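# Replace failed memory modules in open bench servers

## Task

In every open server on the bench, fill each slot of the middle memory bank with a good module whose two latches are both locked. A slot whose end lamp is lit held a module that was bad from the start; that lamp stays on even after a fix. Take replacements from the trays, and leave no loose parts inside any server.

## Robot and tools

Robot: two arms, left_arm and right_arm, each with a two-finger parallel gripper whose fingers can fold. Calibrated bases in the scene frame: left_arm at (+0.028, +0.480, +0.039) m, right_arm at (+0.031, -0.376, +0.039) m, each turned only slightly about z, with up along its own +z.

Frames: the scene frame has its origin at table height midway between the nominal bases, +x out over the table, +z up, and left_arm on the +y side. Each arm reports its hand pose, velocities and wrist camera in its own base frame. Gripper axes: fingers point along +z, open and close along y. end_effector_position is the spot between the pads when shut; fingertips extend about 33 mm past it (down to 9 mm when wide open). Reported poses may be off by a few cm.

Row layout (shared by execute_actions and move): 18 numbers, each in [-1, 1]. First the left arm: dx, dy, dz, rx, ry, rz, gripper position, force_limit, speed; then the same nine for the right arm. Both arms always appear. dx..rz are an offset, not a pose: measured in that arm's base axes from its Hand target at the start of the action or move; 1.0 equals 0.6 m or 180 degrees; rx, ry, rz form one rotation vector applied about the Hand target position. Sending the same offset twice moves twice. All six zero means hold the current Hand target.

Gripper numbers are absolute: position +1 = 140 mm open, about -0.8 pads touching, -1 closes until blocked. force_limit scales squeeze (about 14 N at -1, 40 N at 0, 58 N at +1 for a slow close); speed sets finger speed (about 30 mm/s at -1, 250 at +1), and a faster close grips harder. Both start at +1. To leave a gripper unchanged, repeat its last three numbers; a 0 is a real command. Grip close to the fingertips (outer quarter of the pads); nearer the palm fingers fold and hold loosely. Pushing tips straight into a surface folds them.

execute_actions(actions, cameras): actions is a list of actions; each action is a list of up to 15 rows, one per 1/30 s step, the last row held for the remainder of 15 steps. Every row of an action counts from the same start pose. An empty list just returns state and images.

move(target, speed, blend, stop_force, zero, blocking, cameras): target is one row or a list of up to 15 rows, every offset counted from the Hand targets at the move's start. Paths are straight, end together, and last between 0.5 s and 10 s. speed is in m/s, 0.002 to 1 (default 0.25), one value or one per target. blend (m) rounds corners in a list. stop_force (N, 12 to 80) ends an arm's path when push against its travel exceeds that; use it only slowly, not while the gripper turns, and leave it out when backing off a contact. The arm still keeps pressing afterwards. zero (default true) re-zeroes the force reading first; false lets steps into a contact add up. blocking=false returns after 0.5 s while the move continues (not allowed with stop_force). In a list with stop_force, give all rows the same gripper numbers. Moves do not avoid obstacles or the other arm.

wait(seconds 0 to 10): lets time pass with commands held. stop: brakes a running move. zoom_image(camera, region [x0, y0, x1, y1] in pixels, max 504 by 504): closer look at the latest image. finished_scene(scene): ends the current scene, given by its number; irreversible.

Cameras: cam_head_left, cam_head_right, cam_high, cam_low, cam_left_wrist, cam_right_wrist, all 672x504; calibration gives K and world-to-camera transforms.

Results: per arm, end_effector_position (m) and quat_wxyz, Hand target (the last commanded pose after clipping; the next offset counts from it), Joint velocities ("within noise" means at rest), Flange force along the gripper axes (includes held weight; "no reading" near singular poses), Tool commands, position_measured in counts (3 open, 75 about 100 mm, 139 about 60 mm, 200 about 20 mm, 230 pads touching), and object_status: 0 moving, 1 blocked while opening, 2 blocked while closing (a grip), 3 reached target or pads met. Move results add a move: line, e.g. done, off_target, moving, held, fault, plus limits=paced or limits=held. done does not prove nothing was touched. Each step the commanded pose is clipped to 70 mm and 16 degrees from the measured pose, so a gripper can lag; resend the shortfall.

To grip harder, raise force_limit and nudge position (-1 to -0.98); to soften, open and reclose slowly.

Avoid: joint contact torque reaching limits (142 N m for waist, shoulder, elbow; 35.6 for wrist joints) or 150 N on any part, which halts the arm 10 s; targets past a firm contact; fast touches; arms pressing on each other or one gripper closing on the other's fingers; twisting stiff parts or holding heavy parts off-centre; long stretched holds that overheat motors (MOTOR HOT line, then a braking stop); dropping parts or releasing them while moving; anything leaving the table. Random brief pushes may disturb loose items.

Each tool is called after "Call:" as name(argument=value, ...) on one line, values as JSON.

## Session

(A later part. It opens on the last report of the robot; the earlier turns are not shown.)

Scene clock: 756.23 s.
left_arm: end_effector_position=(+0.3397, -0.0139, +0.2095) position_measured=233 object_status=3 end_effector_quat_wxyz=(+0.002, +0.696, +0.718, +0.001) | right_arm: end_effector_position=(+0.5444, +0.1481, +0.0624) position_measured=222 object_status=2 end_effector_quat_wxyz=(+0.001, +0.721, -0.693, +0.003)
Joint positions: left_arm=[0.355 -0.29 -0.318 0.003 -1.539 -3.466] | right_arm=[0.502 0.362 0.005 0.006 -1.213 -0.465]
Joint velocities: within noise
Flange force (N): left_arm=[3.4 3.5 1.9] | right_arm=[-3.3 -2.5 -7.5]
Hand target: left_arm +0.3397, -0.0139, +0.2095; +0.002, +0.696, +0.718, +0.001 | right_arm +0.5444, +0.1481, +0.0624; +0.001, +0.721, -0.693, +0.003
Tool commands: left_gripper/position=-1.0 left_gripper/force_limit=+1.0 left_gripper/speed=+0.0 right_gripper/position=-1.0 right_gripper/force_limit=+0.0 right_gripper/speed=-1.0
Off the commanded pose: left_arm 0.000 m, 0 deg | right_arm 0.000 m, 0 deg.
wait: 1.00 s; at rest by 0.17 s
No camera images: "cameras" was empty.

Call:
move(target=[0,0,0,0,0,0,-1,1,0,0,0,0.2,0,0,0,-1,0,-1], cameras=["cam_left_wrist","cam_low"], speed=0.06)

Call:
zoom_image(camera="cam_low", region=[100, 130, 300, 270])

Call:
zoom_image(camera="cam_left_wrist", region=[220, 0, 450, 230])

Scene clock: 767.23 s.
left_arm: end_effector_position=(+0.3397, -0.0139, +0.2095) position_measured=233 object_status=3 end_effector_quat_wxyz=(+0.002, +0.696, +0.718, +0.001) | right_arm: end_effector_position=(+0.5444, +0.1481, +0.1824) position_measured=222 object_status=2 end_effector_quat_wxyz=(+0.001, +0.721, -0.693, +0.003)
Joint positions: left_arm=[0.355 -0.29 -0.318 0.003 -1.539 -3.466] | right_arm=[0.502 0.297 0.207 0.006 -1.48 -0.463]
Joint velocities: within noise
Flange force (N): left_arm=[2.8 3.5 1.7] | right_arm=[-2.6 -6.4 1.4]
Hand target: left_arm +0.3397, -0.0139, +0.2095; +0.002, +0.696, +0.718, +0.001 | right_arm +0.5444, +0.1481, +0.1824; +0.001, +0.721, -0.693, +0.003
Off the commanded pose: left_arm 0.000 m, 0 deg | right_arm 0.000 m, 0 deg.
move: done
camera_calibration:
cam_left_wrist: T_world_to_cam=[[0.999986, 0.00386635, 0.00349436, -0.330961], [0.0023527, -0.933222, 0.359291, -0.0860974], [0.00465016, -0.359278, -0.933219, 0.328232], [0, 0, 0, 1]] pos_world=[0.329632, 0.038858, 0.338402]
Images, in order (width x height): cam_low 672x504, cam_left_wrist 672x504.

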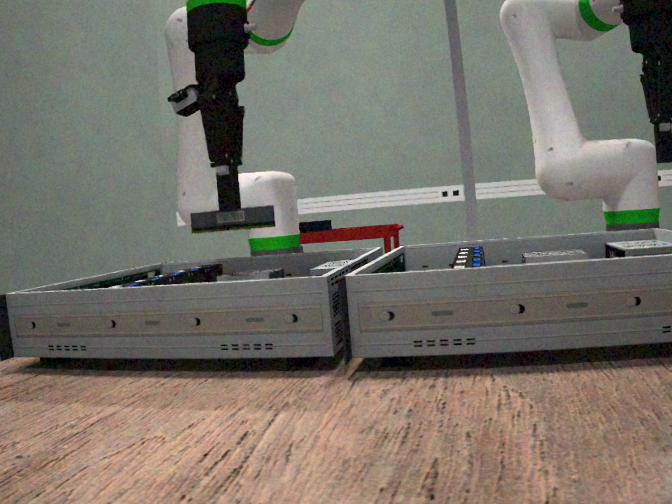

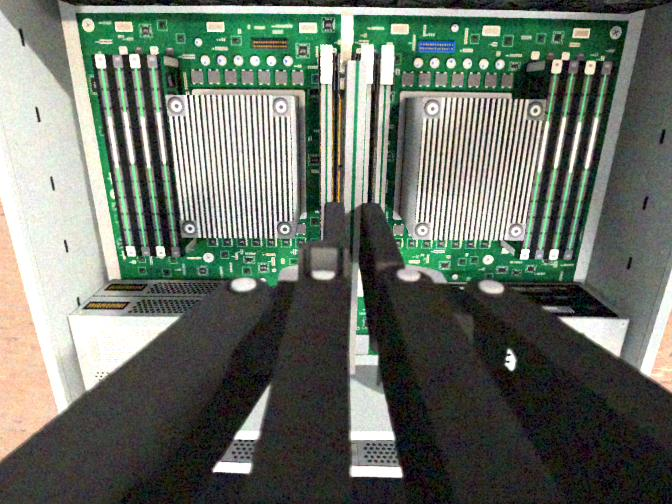

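Scaled by 2.520.

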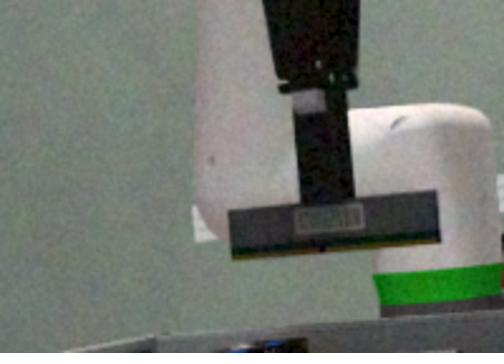

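Scaled by 2.191.

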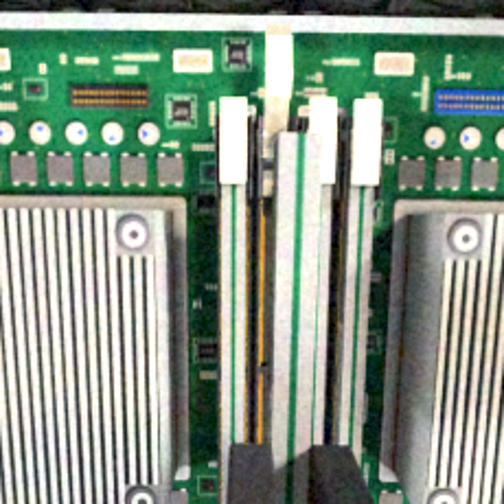

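Call:
move(target=[[0,0,0,0,0,0,-1,1,0,0,0,0.03,0,0,0,-1,0,-1],[0,0,0,0,0,0,-1,1,0,-0.574,0.0415,0.03,0,0,-0.005,-1,0,-1],[0,0,0,0,0,0,-1,1,0,-0.574,0.0415,-0.16,0,0,-0.005,-1,0,-1]], cameras=["cam_left_wrist","cam_head_right"], speed=[0.1,0.15,0.08], blend=[0.01,0.02,0])

Call:
zoom_image(camera="cam_left_wrist", region=[240, 0, 500, 260])

Scene clock: 786.20 s.
left_arm: end_effector_position=(+0.3397, -0.0139, +0.2095) position_measured=233 object_status=3 end_effector_quat_wxyz=(+0.002, +0.696, +0.718, +0.001) | right_arm: end_effector_position=(+0.2000, +0.1730, +0.0864) position_measured=222 object_status=2 end_effector_quat_wxyz=(+0.001, +0.715, -0.699, +0.003)
Joint positions: left_arm=[0.355 -0.29 -0.318 0.003 -1.539 -3.466] | right_arm=[1.234 -0.47 -0.724 0.005 -1.32 -1.212]
Joint velocities: within noise
Flange force (N): left_arm=[3.1 3.3 1.8] | right_arm=[-4.2 2.0 0.9]
Hand target: left_arm +0.3397, -0.0139, +0.2095; +0.002, +0.696, +0.718, +0.001 | right_arm +0.2000, +0.1730, +0.0864; +0.001, +0.715, -0.699, +0.003
Off the commanded pose: left_arm 0.000 m, 0 deg | right_arm 0.000 m, 0 deg.
move: done; blend cut to 0.009 m at target 1
camera_calibration:
cam_left_wrist: T_world_to_cam=[[0.999986, 0.00386635, 0.00349436, -0.330961], [0.0023527, -0.933222, 0.359291, -0.0860974], [0.00465016, -0.359278, -0.933219, 0.328232], [0, 0, 0, 1]] pos_world=[0.329632, 0.038858, 0.338402]
Images, in order (width x height): cam_head_right 672x504, cam_left_wrist 672x504.

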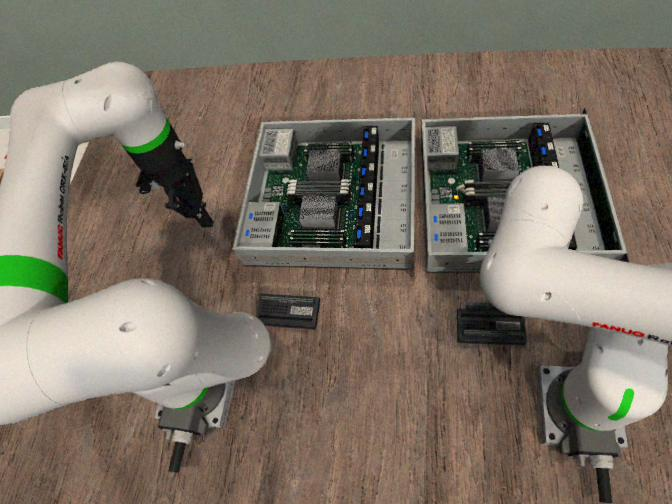

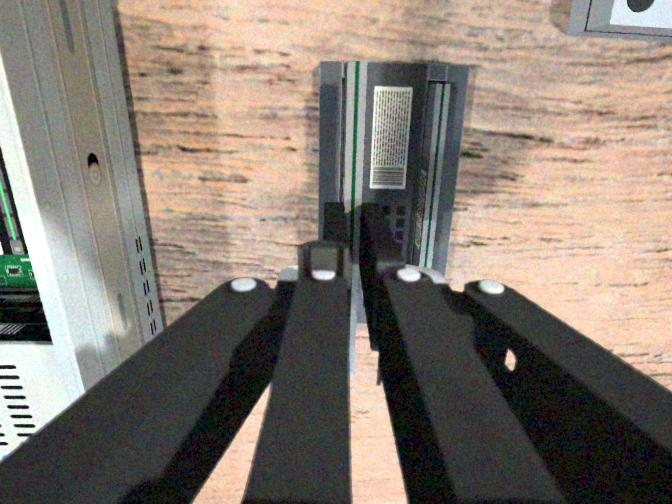

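Scaled by 1.938.

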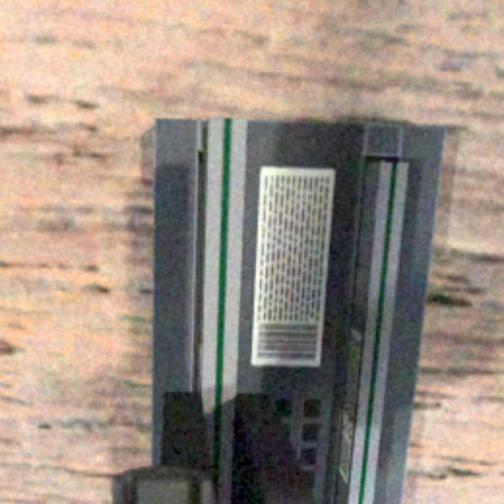

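Call:
move(target=[0,0,0,0,0,0,-1,1,0,-0.0012,0.0067,-0.07,0,0,0,-1,0,-1], cameras=["cam_left_wrist"], speed=0.03, stop_force=12)

Call:
zoom_image(camera="cam_left_wrist", region=[240, 0, 500, 260])

Scene clock: 805.50 s.
left_arm: end_effector_position=(+0.3397, -0.0139, +0.2095) position_measured=233 object_status=3 end_effector_quat_wxyz=(+0.002, +0.696, +0.718, +0.001) | right_arm: end_effector_position=(+0.1993, +0.1770, +0.0444) position_measured=222 object_status=2 end_effector_quat_wxyz=(+0.001, +0.715, -0.699, +0.003)
Joint positions: left_arm=[0.355 -0.29 -0.318 0.003 -1.539 -3.466] | right_arm=[1.243 -0.418 -0.798 0.005 -1.195 -1.221]
Joint velocities: within noise
Flange force (N): left_arm=[3.2 3.2 2.4] | right_arm=[-3.2 0.4 1.7]
Hand target: left_arm +0.3397, -0.0139, +0.2095; +0.002, +0.696, +0.718, +0.001 | right_arm +0.1993, +0.1770, +0.0444; +0.001, +0.715, -0.699, +0.003
Off the commanded pose: left_arm 0.000 m, 0 deg | right_arm 0.000 m, 0 deg.
move: done
camera_calibration:
cam_left_wrist: T_world_to_cam=[[0.999986, 0.00386635, 0.00349436, -0.330961], [0.0023527, -0.933222, 0.359291, -0.0860974], [0.00465016, -0.359278, -0.933219, 0.328232], [0, 0, 0, 1]] pos_world=[0.329632, 0.038858, 0.338402]
Images, in order (width x height): cam_left_wrist 672x504.

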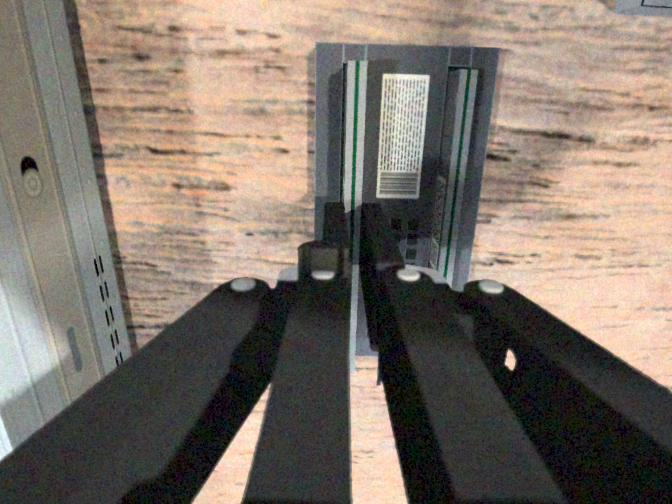

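Scaled by 1.938.

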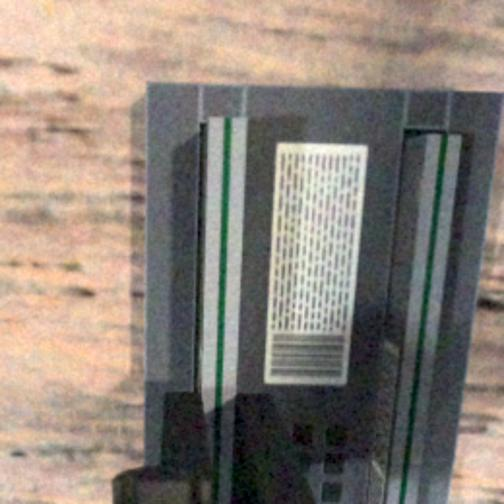

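Call:
move(target=[[0,0,0,0,0,0,-1,1,0,0,0.0033,0,0,0,0,-1,0,-1],[0,0,0,0,0,0,-1,1,0,0,0.0033,-0.045,0,0,0,-1,0,-1]], cameras=["cam_left_wrist"], speed=0.015, stop_force=12)

Call:
zoom_image(camera="cam_left_wrist", region=[240, 0, 500, 260])

Scene clock: 815.37 s.
left_arm: end_effector_position=(+0.3397, -0.0139, +0.2095) position_measured=233 object_status=3 end_effector_quat_wxyz=(+0.002, +0.696, +0.718, +0.001) | right_arm: end_effector_position=(+0.1995, +0.1791, +0.0281) position_measured=222 object_status=2 end_effector_quat_wxyz=(+0.000, +0.715, -0.699, +0.003)
Joint positions: left_arm=[0.355 -0.29 -0.318 0.003 -1.539 -3.466] | right_arm=[1.245 -0.391 -0.823 0.005 -1.142 -1.224]
Joint velocities: within noise
Flange force (N): left_arm=[3.4 4.2 2.1] | right_arm=[7.7 6.5 -52.7]
Hand target: left_arm +0.3397, -0.0139, +0.2095; +0.002, +0.696, +0.718, +0.001 | right_arm +0.1995, +0.1790, +0.0281; +0.000, +0.715, -0.699, +0.003 (not the last commanded pose)
Off the commanded pose: left_arm 0.000 m, 0 deg | right_arm 0.011 m, 0 deg.
move: contact (right_arm); path passed 1 of 2 targets
camera_calibration:
cam_left_wrist: T_world_to_cam=[[0.999986, 0.00386635, 0.00349436, -0.330961], [0.0023527, -0.933222, 0.359291, -0.0860974], [0.00465016, -0.359278, -0.933219, 0.328232], [0, 0, 0, 1]] pos_world=[0.329632, 0.038858, 0.338402]
Images, in order (width x height): cam_left_wrist 672x504.

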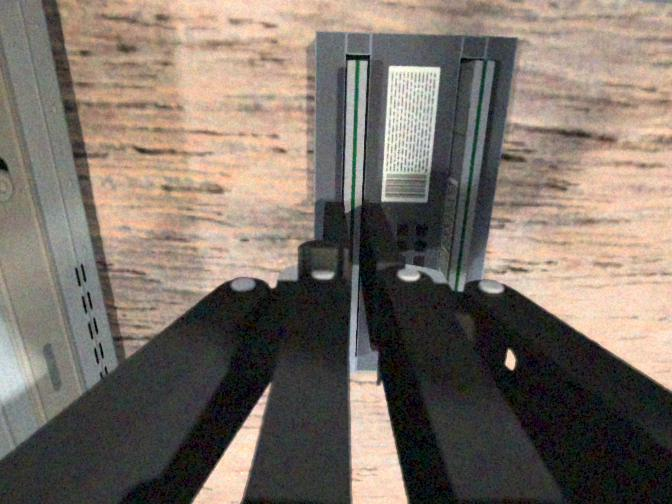

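Scaled by 1.938.

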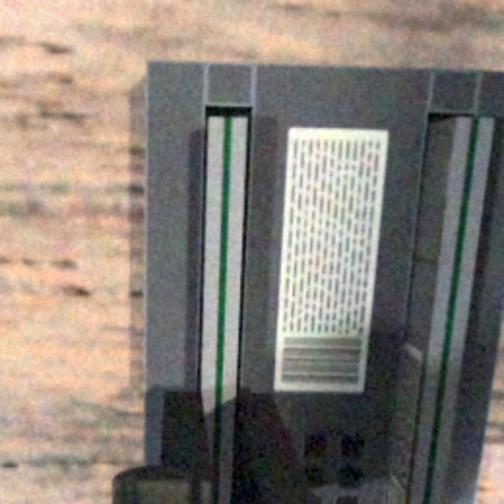

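Call:
move(target=[[0,0,0,0,0,0,-1,1,0,0,0,0.001,0,0,0,-1,0,-1],[0,0,0,0,0,0,-1,1,0,0,0,0.001,0,0,0,-0.55,0,-1],[0,0,0,0,0,0,-1,1,0,0,0,0.1,0,0,0,-0.55,0,-1]], cameras=["cam_left_wrist"], speed=0.05)

Call:
zoom_image(camera="cam_left_wrist", region=[260, 20, 510, 270])

Scene clock: 824.80 s.
left_arm: end_effector_position=(+0.3397, -0.0139, +0.2095) position_measured=233 object_status=3 end_effector_quat_wxyz=(+0.002, +0.696, +0.718, +0.001) | right_arm: end_effector_position=(+0.1995, +0.1790, +0.0881) position_measured=199 object_status=3 end_effector_quat_wxyz=(+0.000, +0.715, -0.699, +0.003)
Joint positions: left_arm=[0.355 -0.29 -0.318 0.003 -1.539 -3.466] | right_arm=[1.245 -0.459 -0.714 0.005 -1.319 -1.223]
Joint velocities: within noise
Flange force (N): left_arm=[2.9 3.5 1.6] | right_arm=[-3.7 0.5 0.0]
Hand target: left_arm +0.3397, -0.0139, +0.2095; +0.002, +0.696, +0.718, +0.001 | right_arm +0.1995, +0.1790, +0.0881; +0.000, +0.715, -0.699, +0.003
Off the commanded pose: left_arm 0.000 m, 0 deg | right_arm 0.000 m, 0 deg.
move: done
camera_calibration:
cam_left_wrist: T_world_to_cam=[[0.999986, 0.00386635, 0.00349436, -0.330961], [0.0023527, -0.933222, 0.359291, -0.0860974], [0.00465016, -0.359278, -0.933219, 0.328232], [0, 0, 0, 1]] pos_world=[0.329632, 0.038858, 0.338402]
Images, in order (width x height): cam_left_wrist 672x504.

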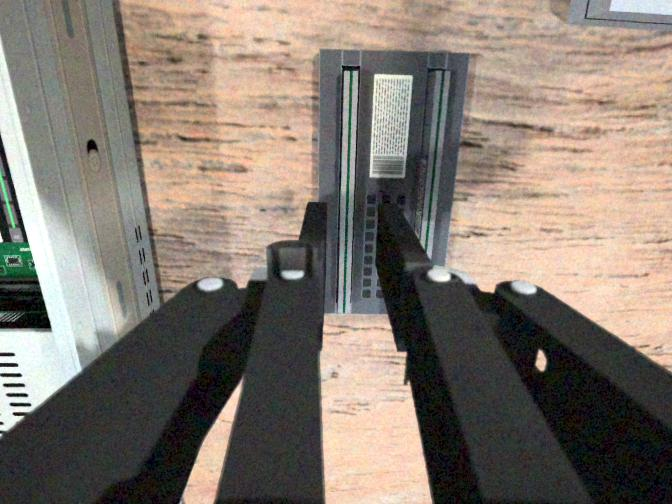

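Scaled by 2.016.

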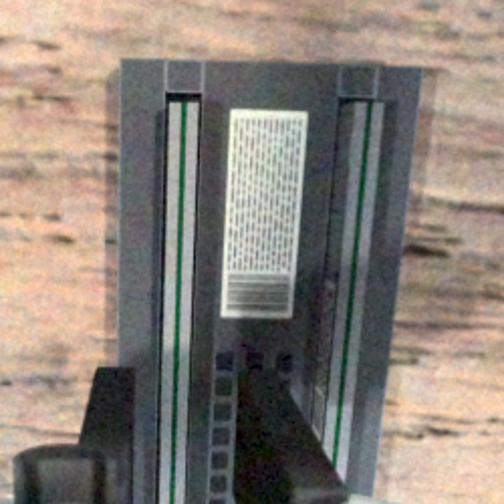

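Call:
move(target=[[0,0,0,0,0,0,-1,1,0,-0.0737,-0.006,0,0,0,0,-0.5,0,-1],[0,0,0,0,0,0,-1,1,0,-0.0737,-0.006,-0.09,0,0,0,-0.5,0,-1]], cameras=["cam_left_wrist"], speed=0.06)

Call:
zoom_image(camera="cam_left_wrist", region=[260, 20, 510, 270])

Scene clock: 834.03 s.
left_arm: end_effector_position=(+0.3397, -0.0139, +0.2095) position_measured=233 object_status=3 end_effector_quat_wxyz=(+0.002, +0.696, +0.718, +0.001) | right_arm: end_effector_position=(+0.1553, +0.1755, +0.0342) position_measured=192 object_status=3 end_effector_quat_wxyz=(+0.000, +0.715, -0.699, +0.003)
Joint positions: left_arm=[0.355 -0.29 -0.318 0.003 -1.539 -3.466] | right_arm=[1.442 -0.534 -0.885 0.004 -1.224 -1.42]
Joint velocities: within noise
Flange force (N): left_arm=[2.8 3.4 1.7] | right_arm=[-2.7 2.8 0.8]
Hand target: left_arm +0.3397, -0.0139, +0.2095; +0.002, +0.696, +0.718, +0.001 | right_arm +0.1553, +0.1754, +0.0341; +0.000, +0.715, -0.699, +0.003
Off the commanded pose: left_arm 0.000 m, 0 deg | right_arm 0.000 m, 0 deg.
move: done
camera_calibration:
cam_left_wrist: T_world_to_cam=[[0.999986, 0.00386635, 0.00349436, -0.330961], [0.0023527, -0.933222, 0.359291, -0.0860974], [0.00465016, -0.359278, -0.933219, 0.328232], [0, 0, 0, 1]] pos_world=[0.329632, 0.038858, 0.338402]
Images, in order (width x height): cam_left_wrist 672x504.

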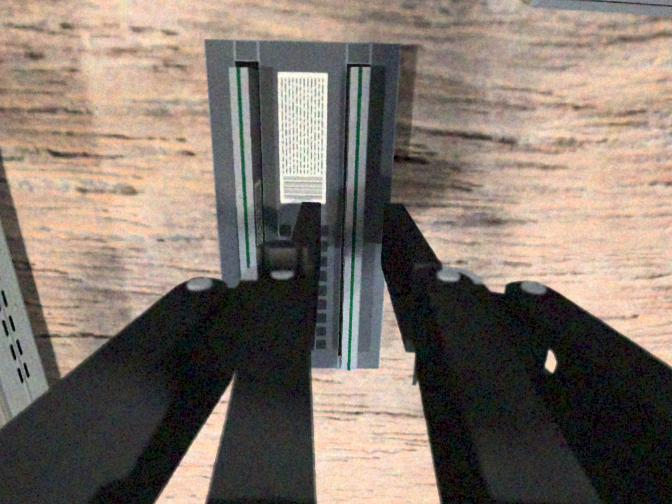

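Scaled by 2.016.

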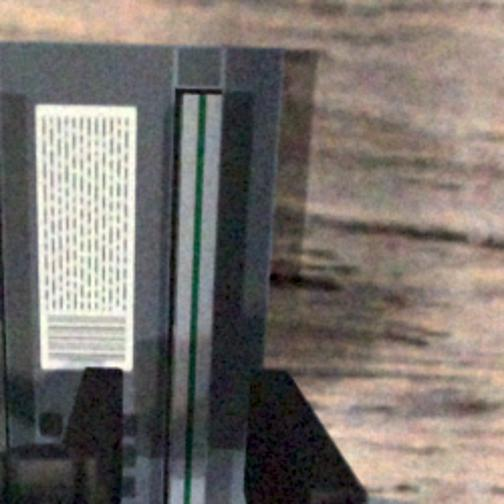

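Call:
move(target=[[0,0,0,0,0,0,-1,1,0,-0.0015,0,-0.0255,0,0,0,-0.5,0,-1],[0,0,0,0,0,0,-1,1,0,-0.0015,0,-0.0255,0,0,0,-1,0,-1]], cameras=[], speed=0.05)

Call:
wait(seconds=1, cameras=["cam_left_wrist"])

Scene clock: 842.83 s.
left_arm: end_effector_position=(+0.3397, -0.0139, +0.2095) position_measured=233 object_status=3 end_effector_quat_wxyz=(+0.002, +0.696, +0.718, +0.001) | right_arm: end_effector_position=(+0.1544, +0.1754, +0.0188) position_measured=222 object_status=0 end_effector_quat_wxyz=(+0.000, +0.715, -0.699, +0.003)
Joint positions: left_arm=[0.355 -0.29 -0.318 0.003 -1.539 -3.466] | right_arm=[1.447 -0.514 -0.914 0.005 -1.176 -1.425]
Joint velocities: within noise
Flange force (N): left_arm=[2.9 3.4 1.9] | right_arm=[1.7 5.2 -15.2]
Hand target: left_arm +0.3397, -0.0139, +0.2095; +0.002, +0.696, +0.718, +0.001 | right_arm +0.1544, +0.1754, +0.0188; +0.000, +0.715, -0.699, +0.003
Off the commanded pose: left_arm 0.000 m, 0 deg | right_arm 0.000 m, 0 deg.
move: done
No camera images: "cameras" was empty.

Scene clock: 843.83 s.
left_arm: end_effector_position=(+0.3397, -0.0139, +0.2095) position_measured=233 object_status=3 end_effector_quat_wxyz=(+0.002, +0.696, +0.718, +0.001) | right_arm: end_effector_position=(+0.1544, +0.1754, +0.0188) position_measured=222 object_status=2 end_effector_quat_wxyz=(+0.000, +0.715, -0.699, +0.003)
Joint positions: left_arm=[0.355 -0.29 -0.318 0.003 -1.539 -3.466] | right_arm=[1.447 -0.514 -0.914 0.005 -1.176 -1.425]
Joint velocities: within noise
Flange force (N): left_arm=[2.8 3.7 1.8] | right_arm=[1.9 5.3 -15.0]
Hand target: left_arm +0.3397, -0.0139, +0.2095; +0.002, +0.696, +0.718, +0.001 | right_arm +0.1544, +0.1754, +0.0188; +0.000, +0.715, -0.699, +0.003
Tool commands: left_gripper/position=-1.0 left_gripper/force_limit=+1.0 left_gripper/speed=+0.0 right_gripper/position=-1.0 right_gripper/force_limit=+0.0 right_gripper/speed=-1.0
Off the commanded pose: left_arm 0.000 m, 0 deg | right_arm 0.000 m, 0 deg.
wait: 1.00 s; at rest by 0.17 s
camera_calibration:
cam_left_wrist: T_world_to_cam=[[0.999986, 0.00386635, 0.00349436, -0.330961], [0.0023527, -0.933222, 0.359291, -0.0860974], [0.00465016, -0.359278, -0.933219, 0.328232], [0, 0, 0, 1]] pos_world=[0.329632, 0.038858, 0.338402]
Images, in order (width x height): cam_left_wrist 672x504.

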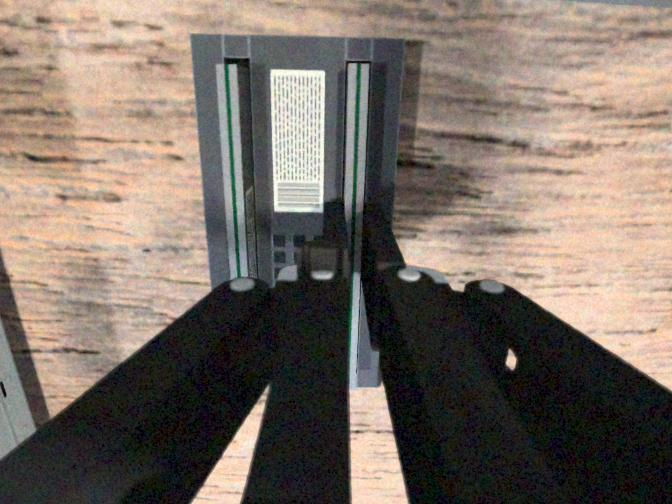

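Call:
move(target=[[0,0,0,0,0,0,-1,1,0,0,0,0.33,0,0,0,-1,0,-1],[0,0,0,0,0,0,-1,1,0,0.65,-0.0455,0.33,0,0,0,-1,0,-1]], cameras=["cam_left_wrist","cam_low"], speed=[0.12,0.2])

Call:
zoom_image(camera="cam_low", region=[120, 100, 320, 240])

Call:
zoom_image(camera="cam_left_wrist", region=[220, 0, 450, 230])

Scene clock: 854.17 s.
left_arm: end_effector_position=(+0.3397, -0.0139, +0.2095) position_measured=233 object_status=3 end_effector_quat_wxyz=(+0.002, +0.696, +0.718, +0.001) | right_arm: end_effector_position=(+0.5444, +0.1482, +0.2169) position_measured=222 object_status=2 end_effector_quat_wxyz=(+0.000, +0.715, -0.699, +0.003)
Joint positions: left_arm=[0.355 -0.29 -0.318 0.003 -1.539 -3.466] | right_arm=[0.502 0.292 0.281 0.006 -1.558 -0.479]
Joint velocities: within noise
Flange force (N): left_arm=[2.9 3.7 1.5] | right_arm=[-3.4 -6.9 0.7]
Hand target: left_arm +0.3397, -0.0139, +0.2095; +0.002, +0.696, +0.718, +0.001 | right_arm +0.5444, +0.1481, +0.2168; +0.000, +0.715, -0.699, +0.003
Off the commanded pose: left_arm 0.000 m, 0 deg | right_arm 0.000 m, 0 deg.
move: done
camera_calibration:
cam_left_wrist: T_world_to_cam=[[0.999986, 0.00386635, 0.00349436, -0.330961], [0.0023527, -0.933222, 0.359291, -0.0860974], [0.00465016, -0.359278, -0.933219, 0.328232], [0, 0, 0, 1]] pos_world=[0.329632, 0.038858, 0.338402]
Images, in order (width x height): cam_low 672x504, cam_left_wrist 672x504.

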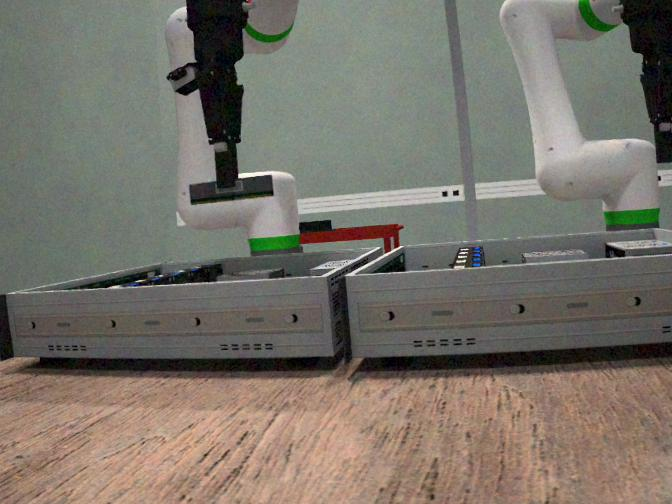

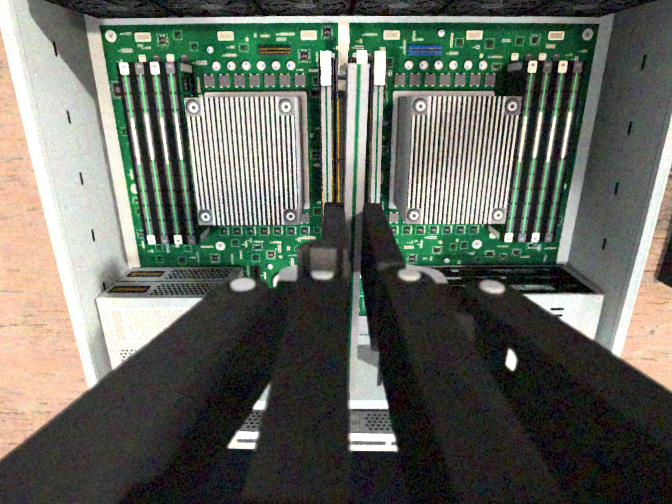

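Scaled by 2.520.

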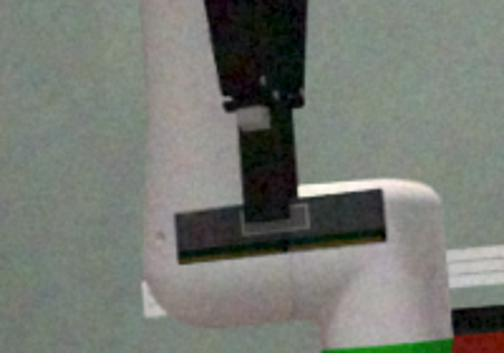

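Scaled by 2.191.

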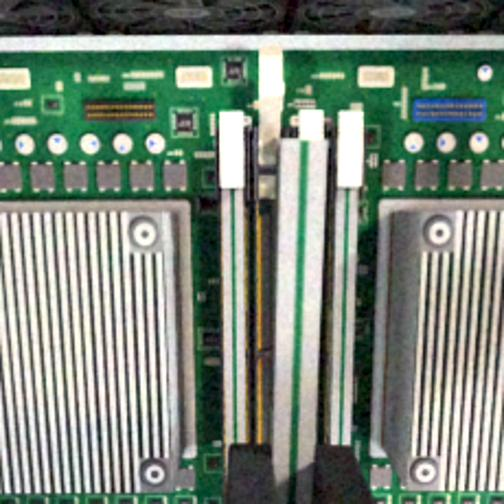

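Call:
move(target=[[0,0,0,0,0,0,-1,1,0,0,0,0,0,0,-0.995,-1,0,-1],[0,0,0,0,0,0,-1,1,0,0,0,-0.14,0,0,-0.995,-1,0,-1]], cameras=["cam_left_wrist","cam_low"], speed=[0.4,0.1])

Call:
zoom_image(camera="cam_left_wrist", region=[260, 0, 430, 170])

Call:
zoom_image(camera="cam_low", region=[120, 140, 320, 280])

Scene clock: 888.67 s.
left_arm: end_effector_position=(+0.3397, -0.0139, +0.2095) position_measured=233 object_status=3 end_effector_quat_wxyz=(+0.002, +0.696, +0.718, +0.001) | right_arm: end_effector_position=(+0.5444, +0.1482, +0.1329) position_measured=222 object_status=2 end_effector_quat_wxyz=(-0.003, +0.693, +0.721, +0.000)
Joint positions: left_arm=[0.355 -0.29 -0.318 0.003 -1.539 -3.466] | right_arm=[0.494 0.318 0.121 -0.006 -1.375 -3.595]
Joint velocities: within noise
Flange force (N): left_arm=[3.1 3.3 1.8] | right_arm=[2.5 5.5 2.0]
Hand target: left_arm +0.3397, -0.0139, +0.2095; +0.002, +0.696, +0.718, +0.001 | right_arm +0.5444, +0.1481, +0.1328; -0.003, +0.693, +0.721, +0.000
Off the commanded pose: left_arm 0.000 m, 0 deg | right_arm 0.000 m, 0 deg.
move: done
camera_calibration:
cam_left_wrist: T_world_to_cam=[[0.999986, 0.00386635, 0.00349436, -0.330961], [0.0023527, -0.933222, 0.359291, -0.0860974], [0.00465016, -0.359278, -0.933219, 0.328232], [0, 0, 0, 1]] pos_world=[0.329632, 0.038858, 0.338402]
Images, in order (width x height): cam_low 672x504, cam_left_wrist 672x504.

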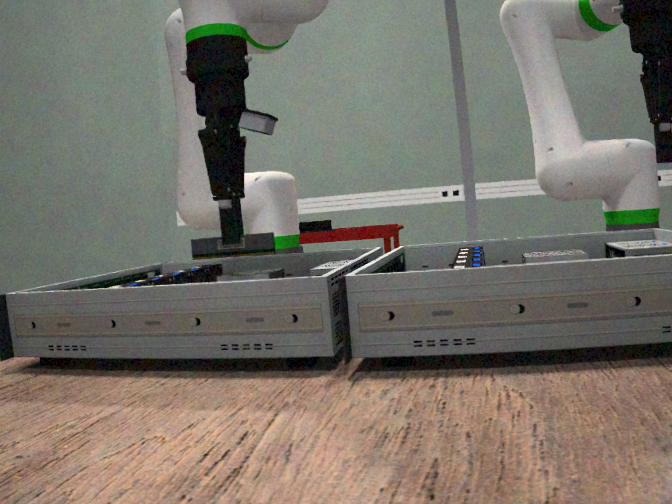

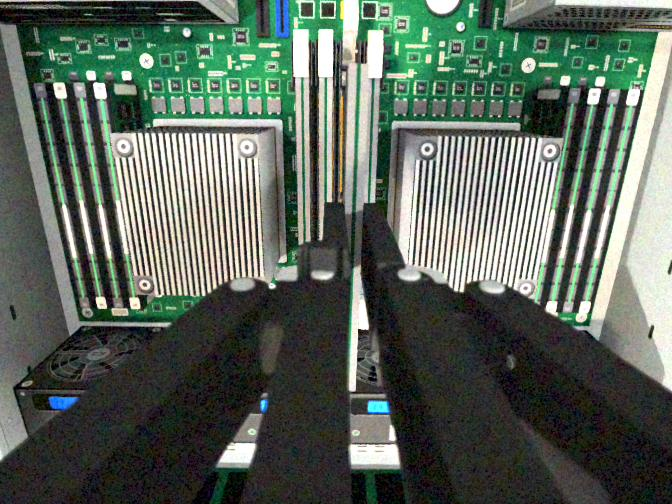

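Scaled by 2.965.

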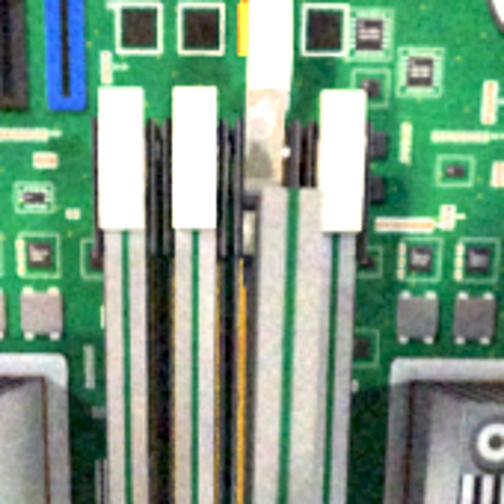

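Scaled by 2.520.

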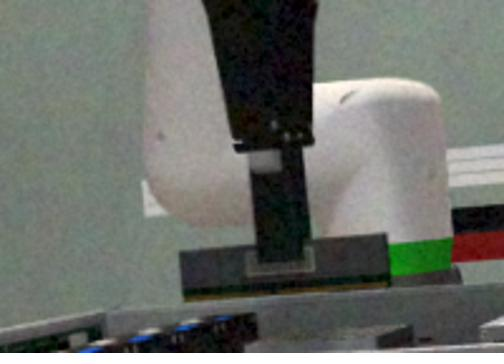

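Call:
move(target=[[0,0,0,0,0,0,-1,1,0,-0.0004,0.0053,0,0,0,0,-1,0,-1],[0,0,0,0,0,0,-1,1,0,-0.0004,0.0053,-0.085,0,0,0,-1,0,-1]], cameras=["cam_left_wrist","cam_low"], speed=0.04)

Call:
zoom_image(camera="cam_left_wrist", region=[260, 0, 430, 170])

Scene clock: 913.83 s.
left_arm: end_effector_position=(+0.3397, -0.0139, +0.2095) position_measured=233 object_status=3 end_effector_quat_wxyz=(+0.002, +0.696, +0.718, +0.001) | right_arm: end_effector_position=(+0.5441, +0.1513, +0.0819) position_measured=222 object_status=2 end_effector_quat_wxyz=(-0.003, +0.693, +0.721, +0.000)
Joint positions: left_arm=[0.355 -0.29 -0.318 0.003 -1.539 -3.466] | right_arm=[0.5 0.351 0.042 -0.006 -1.263 -3.6]
Joint velocities: within noise
Flange force (N): left_arm=[3.1 3.2 1.7] | right_arm=[2.8 6.4 2.4]
Hand target: left_arm +0.3397, -0.0139, +0.2095; +0.002, +0.696, +0.718, +0.001 | right_arm +0.5441, +0.1513, +0.0818; -0.003, +0.693, +0.721, +0.000
Off the commanded pose: left_arm 0.000 m, 0 deg | right_arm 0.000 m, 0 deg.
move: done
camera_calibration:
cam_left_wrist: T_world_to_cam=[[0.999986, 0.00386635, 0.00349436, -0.330961], [0.0023527, -0.933222, 0.359291, -0.0860974], [0.00465016, -0.359278, -0.933219, 0.328232], [0, 0, 0, 1]] pos_world=[0.329632, 0.038858, 0.338402]
Images, in order (width x height): cam_low 672x504, cam_left_wrist 672x504.

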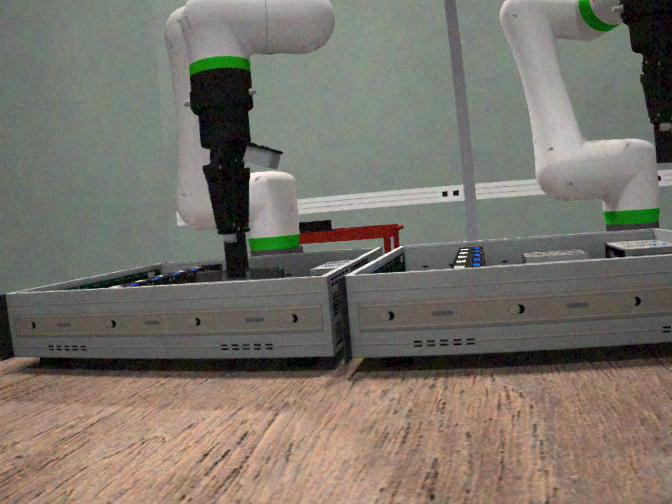

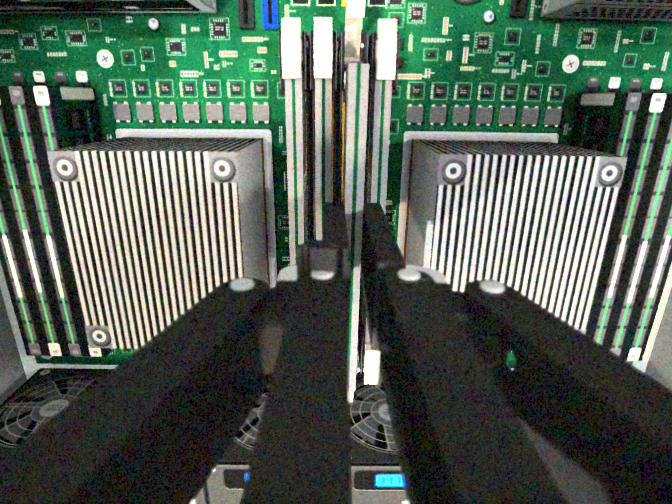

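Scaled by 2.965.

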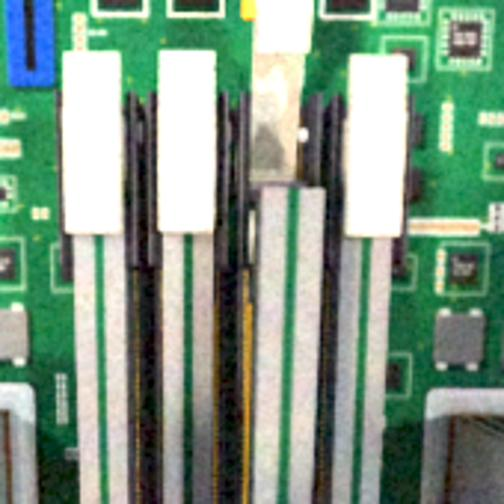

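Call:
move(target=[0,0,0,0,0,0,-1,1,0,0,0.001,-0.06,0,0,0,-1,0,-1], cameras=["cam_left_wrist"], speed=0.015, stop_force=12)

Call:
zoom_image(camera="cam_left_wrist", region=[260, 0, 430, 170])

Scene clock: 923.97 s.
left_arm: end_effector_position=(+0.3397, -0.0139, +0.2095) position_measured=233 object_status=3 end_effector_quat_wxyz=(+0.002, +0.696, +0.718, +0.001) | right_arm: end_effector_position=(+0.5442, +0.1517, +0.0597) position_measured=222 object_status=2 end_effector_quat_wxyz=(-0.003, +0.693, +0.721, +0.000)
Joint positions: left_arm=[0.355 -0.29 -0.318 0.003 -1.539 -3.466] | right_arm=[0.5 0.369 0.012 -0.006 -1.214 -3.6]
Joint velocities: within noise
Flange force (N): left_arm=[3.1 3.6 2.0] | right_arm=[1.5 2.7 -35.3]
Hand target: left_arm +0.3397, -0.0139, +0.2095; +0.002, +0.696, +0.718, +0.001 | right_arm +0.5442, +0.1517, +0.0597; -0.003, +0.693, +0.721, +0.000 (not the last commanded pose)
Off the commanded pose: left_arm 0.000 m, 0 deg | right_arm 0.014 m, 0 deg.
move: contact (right_arm)
camera_calibration:
cam_left_wrist: T_world_to_cam=[[0.999986, 0.00386635, 0.00349436, -0.330961], [0.0023527, -0.933222, 0.359291, -0.0860974], [0.00465016, -0.359278, -0.933219, 0.328232], [0, 0, 0, 1]] pos_world=[0.329632, 0.038858, 0.338402]
Images, in order (width x height): cam_left_wrist 672x504.

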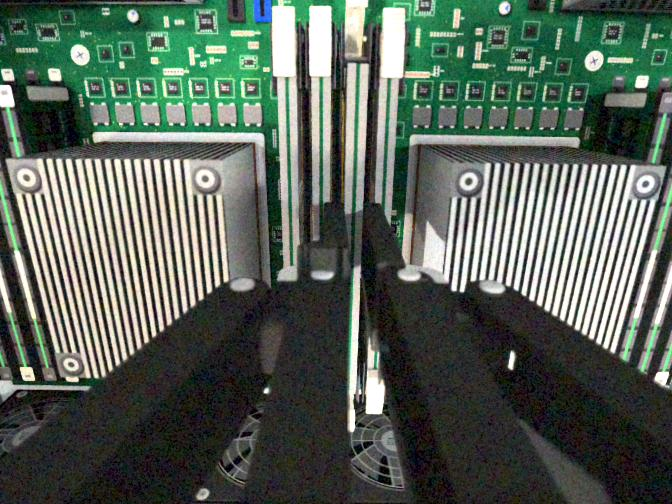

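Scaled by 2.965.

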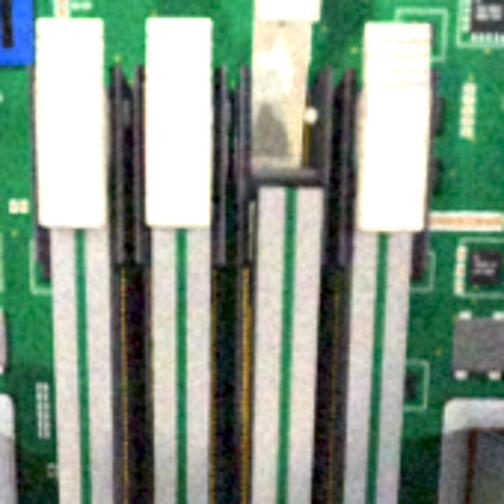

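Call:
move(target=[[0,0,0,0,0,0,-1,1,0,0,0,0.002,0,0,0,-1,0,-1],[0,0,0,0,0,0,-1,1,0,0,0,0.002,0,0,0,-0.65,0,-1],[0,0,0,0,0,0,-1,1,0,0,0,0.06,0,0,0,-0.65,0,-1],[0,0,0,0,0,0,-1,1,0,0,-0.004,0.06,0,0,0,-1,1,0]], cameras=["cam_left_wrist"], speed=0.05)

Call:
zoom_image(camera="cam_left_wrist", region=[260, 0, 430, 170])

Call:
move(target=[0,0,0,0,0,0,-1,1,0,0,0,-0.13,0,0,0,-1,1,0], cameras=["cam_left_wrist"], speed=0.01, stop_force=60)

Call:
zoom_image(camera="cam_left_wrist", region=[260, 0, 430, 170])

Scene clock: 937.93 s.
left_arm: end_effector_position=(+0.3397, -0.0139, +0.2095) position_measured=233 object_status=3 end_effector_quat_wxyz=(+0.002, +0.696, +0.718, +0.001) | right_arm: end_effector_position=(+0.5442, +0.1493, +0.0957) position_measured=233 object_status=3 end_effector_quat_wxyz=(-0.003, +0.693, +0.721, +0.000)
Joint positions: left_arm=[0.355 -0.29 -0.318 0.003 -1.539 -3.466] | right_arm=[0.496 0.34 0.061 -0.006 -1.292 -3.597]
Joint velocities: within noise
Flange force (N): left_arm=[2.7 3.7 1.9] | right_arm=[2.8 5.9 2.3]
Hand target: left_arm +0.3397, -0.0139, +0.2095; +0.002, +0.696, +0.718, +0.001 | right_arm +0.5442, +0.1493, +0.0957; -0.003, +0.693, +0.721, +0.000
Off the commanded pose: left_arm 0.000 m, 0 deg | right_arm 0.000 m, 0 deg.
move: done
camera_calibration:
cam_left_wrist: T_world_to_cam=[[0.999986, 0.00386635, 0.00349436, -0.330961], [0.0023527, -0.933222, 0.359291, -0.0860974], [0.00465016, -0.359278, -0.933219, 0.328232], [0, 0, 0, 1]] pos_world=[0.329632, 0.038858, 0.338402]
Images, in order (width x height): cam_left_wrist 672x504.

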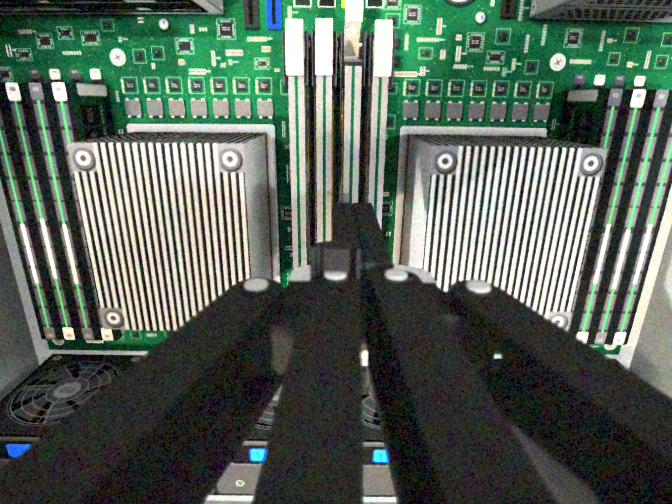

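Scaled by 2.965.

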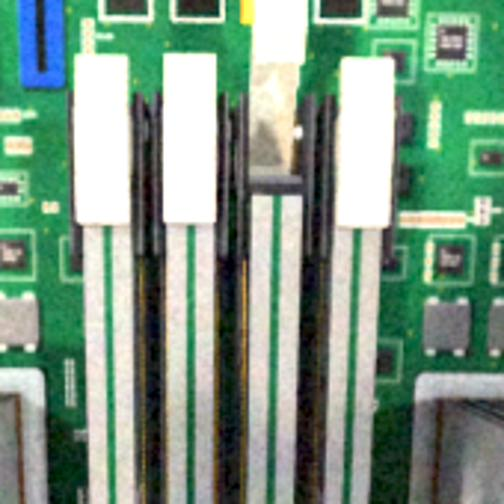

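Scene clock: 942.20 s.
left_arm: end_effector_position=(+0.3397, -0.0139, +0.2095) position_measured=233 object_status=3 end_effector_quat_wxyz=(+0.002, +0.696, +0.718, +0.001) | right_arm: end_effector_position=(+0.5442, +0.1494, +0.0591) position_measured=233 object_status=3 end_effector_quat_wxyz=(-0.003, +0.693, +0.721, +0.001)
Joint positions: left_arm=[0.355 -0.29 -0.318 0.003 -1.539 -3.466] | right_arm=[0.496 0.368 0.009 -0.006 -1.212 -3.596]
Joint velocities: within noise
Flange force (N): left_arm=[3.6 3.1 2.1] | right_arm=[6.9 -11.2 -75.5]
Hand target: left_arm +0.3397, -0.0139, +0.2095; +0.002, +0.696, +0.718, +0.001 | right_arm +0.5442, +0.1494, +0.0591; -0.003, +0.693, +0.721, +0.001 (not the last commanded pose)
Off the commanded pose: left_arm 0.000 m, 0 deg | right_arm 0.041 m, 0 deg.
move: contact (right_arm)
camera_calibration:
cam_left_wrist: T_world_to_cam=[[0.999986, 0.00386635, 0.00349436, -0.330961], [0.0023527, -0.933222, 0.359291, -0.0860974], [0.00465016, -0.359278, -0.933219, 0.328232], [0, 0, 0, 1]] pos_world=[0.329632, 0.038858, 0.338402]
Images, in order (width x height): cam_left_wrist 672x504.

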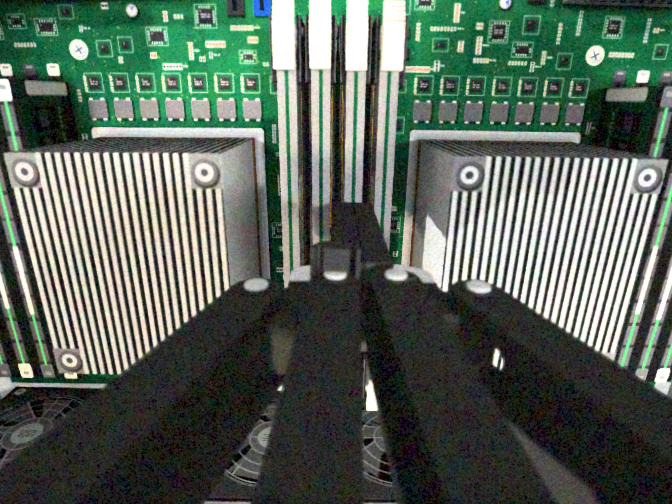

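Scaled by 2.965.

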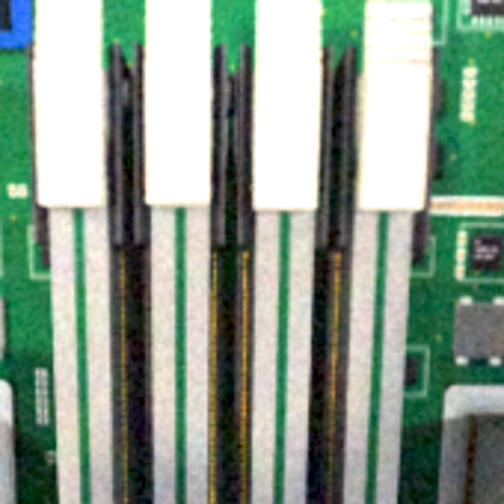

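Call:
move(target=[[0,0,0,0,0,0,-1,1,0,0,0,0.25,0,0,0,-1,1,0],[0,0,0,0,0,0,-1,1,0,0,0.17,0.25,0,0,0,-1,1,0]], cameras=["cam_left_wrist","cam_head_left","cam_head_right"])

Call:
zoom_image(camera="cam_left_wrist", region=[280, 60, 430, 210])

Call:
zoom_image(camera="cam_head_left", region=[420, 170, 540, 220])

Call:
zoom_image(camera="cam_head_left", region=[260, 165, 370, 215])

Call:
zoom_image(camera="cam_head_right", region=[430, 165, 550, 215])

Scene clock: 956.17 s.
left_arm: end_effector_position=(+0.3397, -0.0139, +0.2095) position_measured=233 object_status=3 end_effector_quat_wxyz=(+0.002, +0.696, +0.718, +0.001) | right_arm: end_effector_position=(+0.5442, +0.2513, +0.2091) position_measured=233 object_status=3 end_effector_quat_wxyz=(-0.003, +0.693, +0.721, +0.001)
Joint positions: left_arm=[0.355 -0.29 -0.318 0.003 -1.539 -3.466] | right_arm=[0.648 0.389 0.394 -0.006 -1.575 -3.75]
Joint velocities: within noise
Flange force (N): left_arm=[2.9 4.1 1.3] | right_arm=[4.1 6.3 0.1]
Hand target: left_arm +0.3397, -0.0139, +0.2095; +0.002, +0.696, +0.718, +0.001 | right_arm +0.5442, +0.2514, +0.2091; -0.003, +0.693, +0.721, +0.001
Off the commanded pose: left_arm 0.000 m, 0 deg | right_arm 0.000 m, 0 deg.
move: done
camera_calibration:
cam_left_wrist: T_world_to_cam=[[0.999986, 0.00386635, 0.00349436, -0.330961], [0.0023527, -0.933222, 0.359291, -0.0860974], [0.00465016, -0.359278, -0.933219, 0.328232], [0, 0, 0, 1]] pos_world=[0.329632, 0.038858, 0.338402]
Images, in order (width x height): cam_head_left 672x504, cam_head_right 672x504, cam_left_wrist 672x504.

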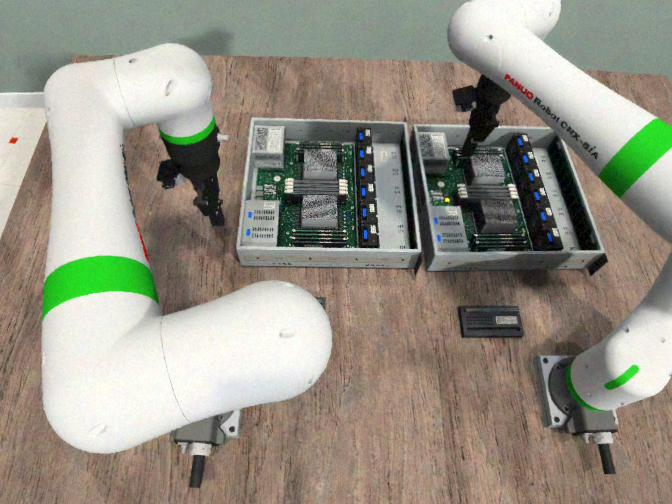

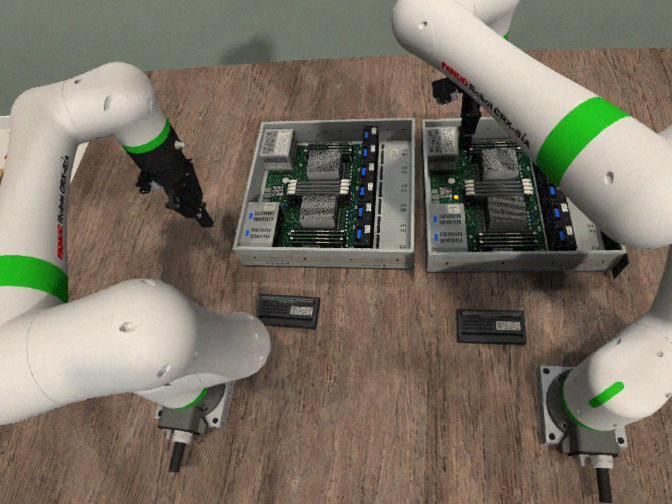

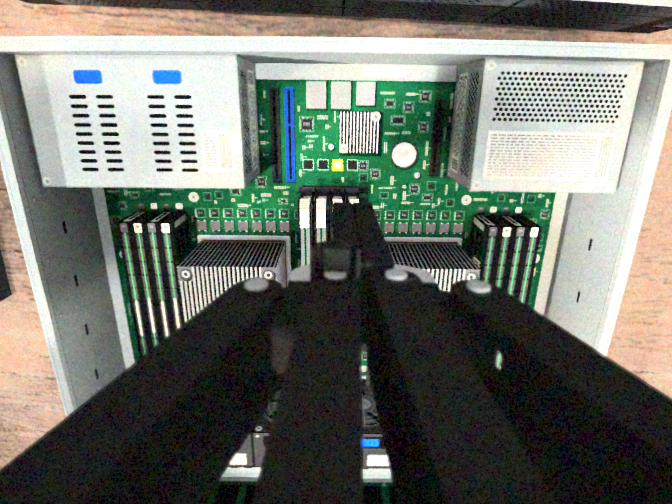

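Scaled by 3.360.

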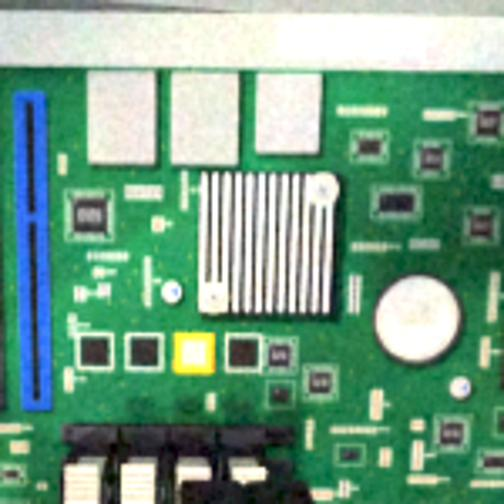

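Scaled by 4.200.

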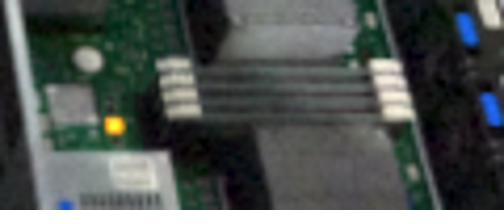

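Scaled by 4.582.

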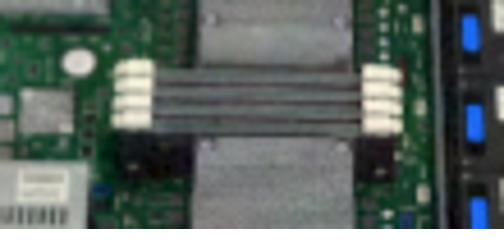

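Scaled by 4.200.

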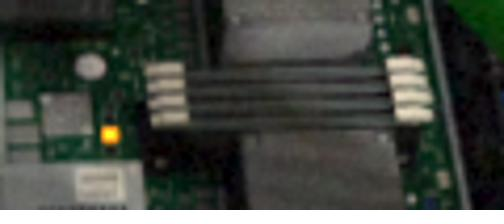

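Call:
finished_scene(scene=1)

The scene is finished: the task was done.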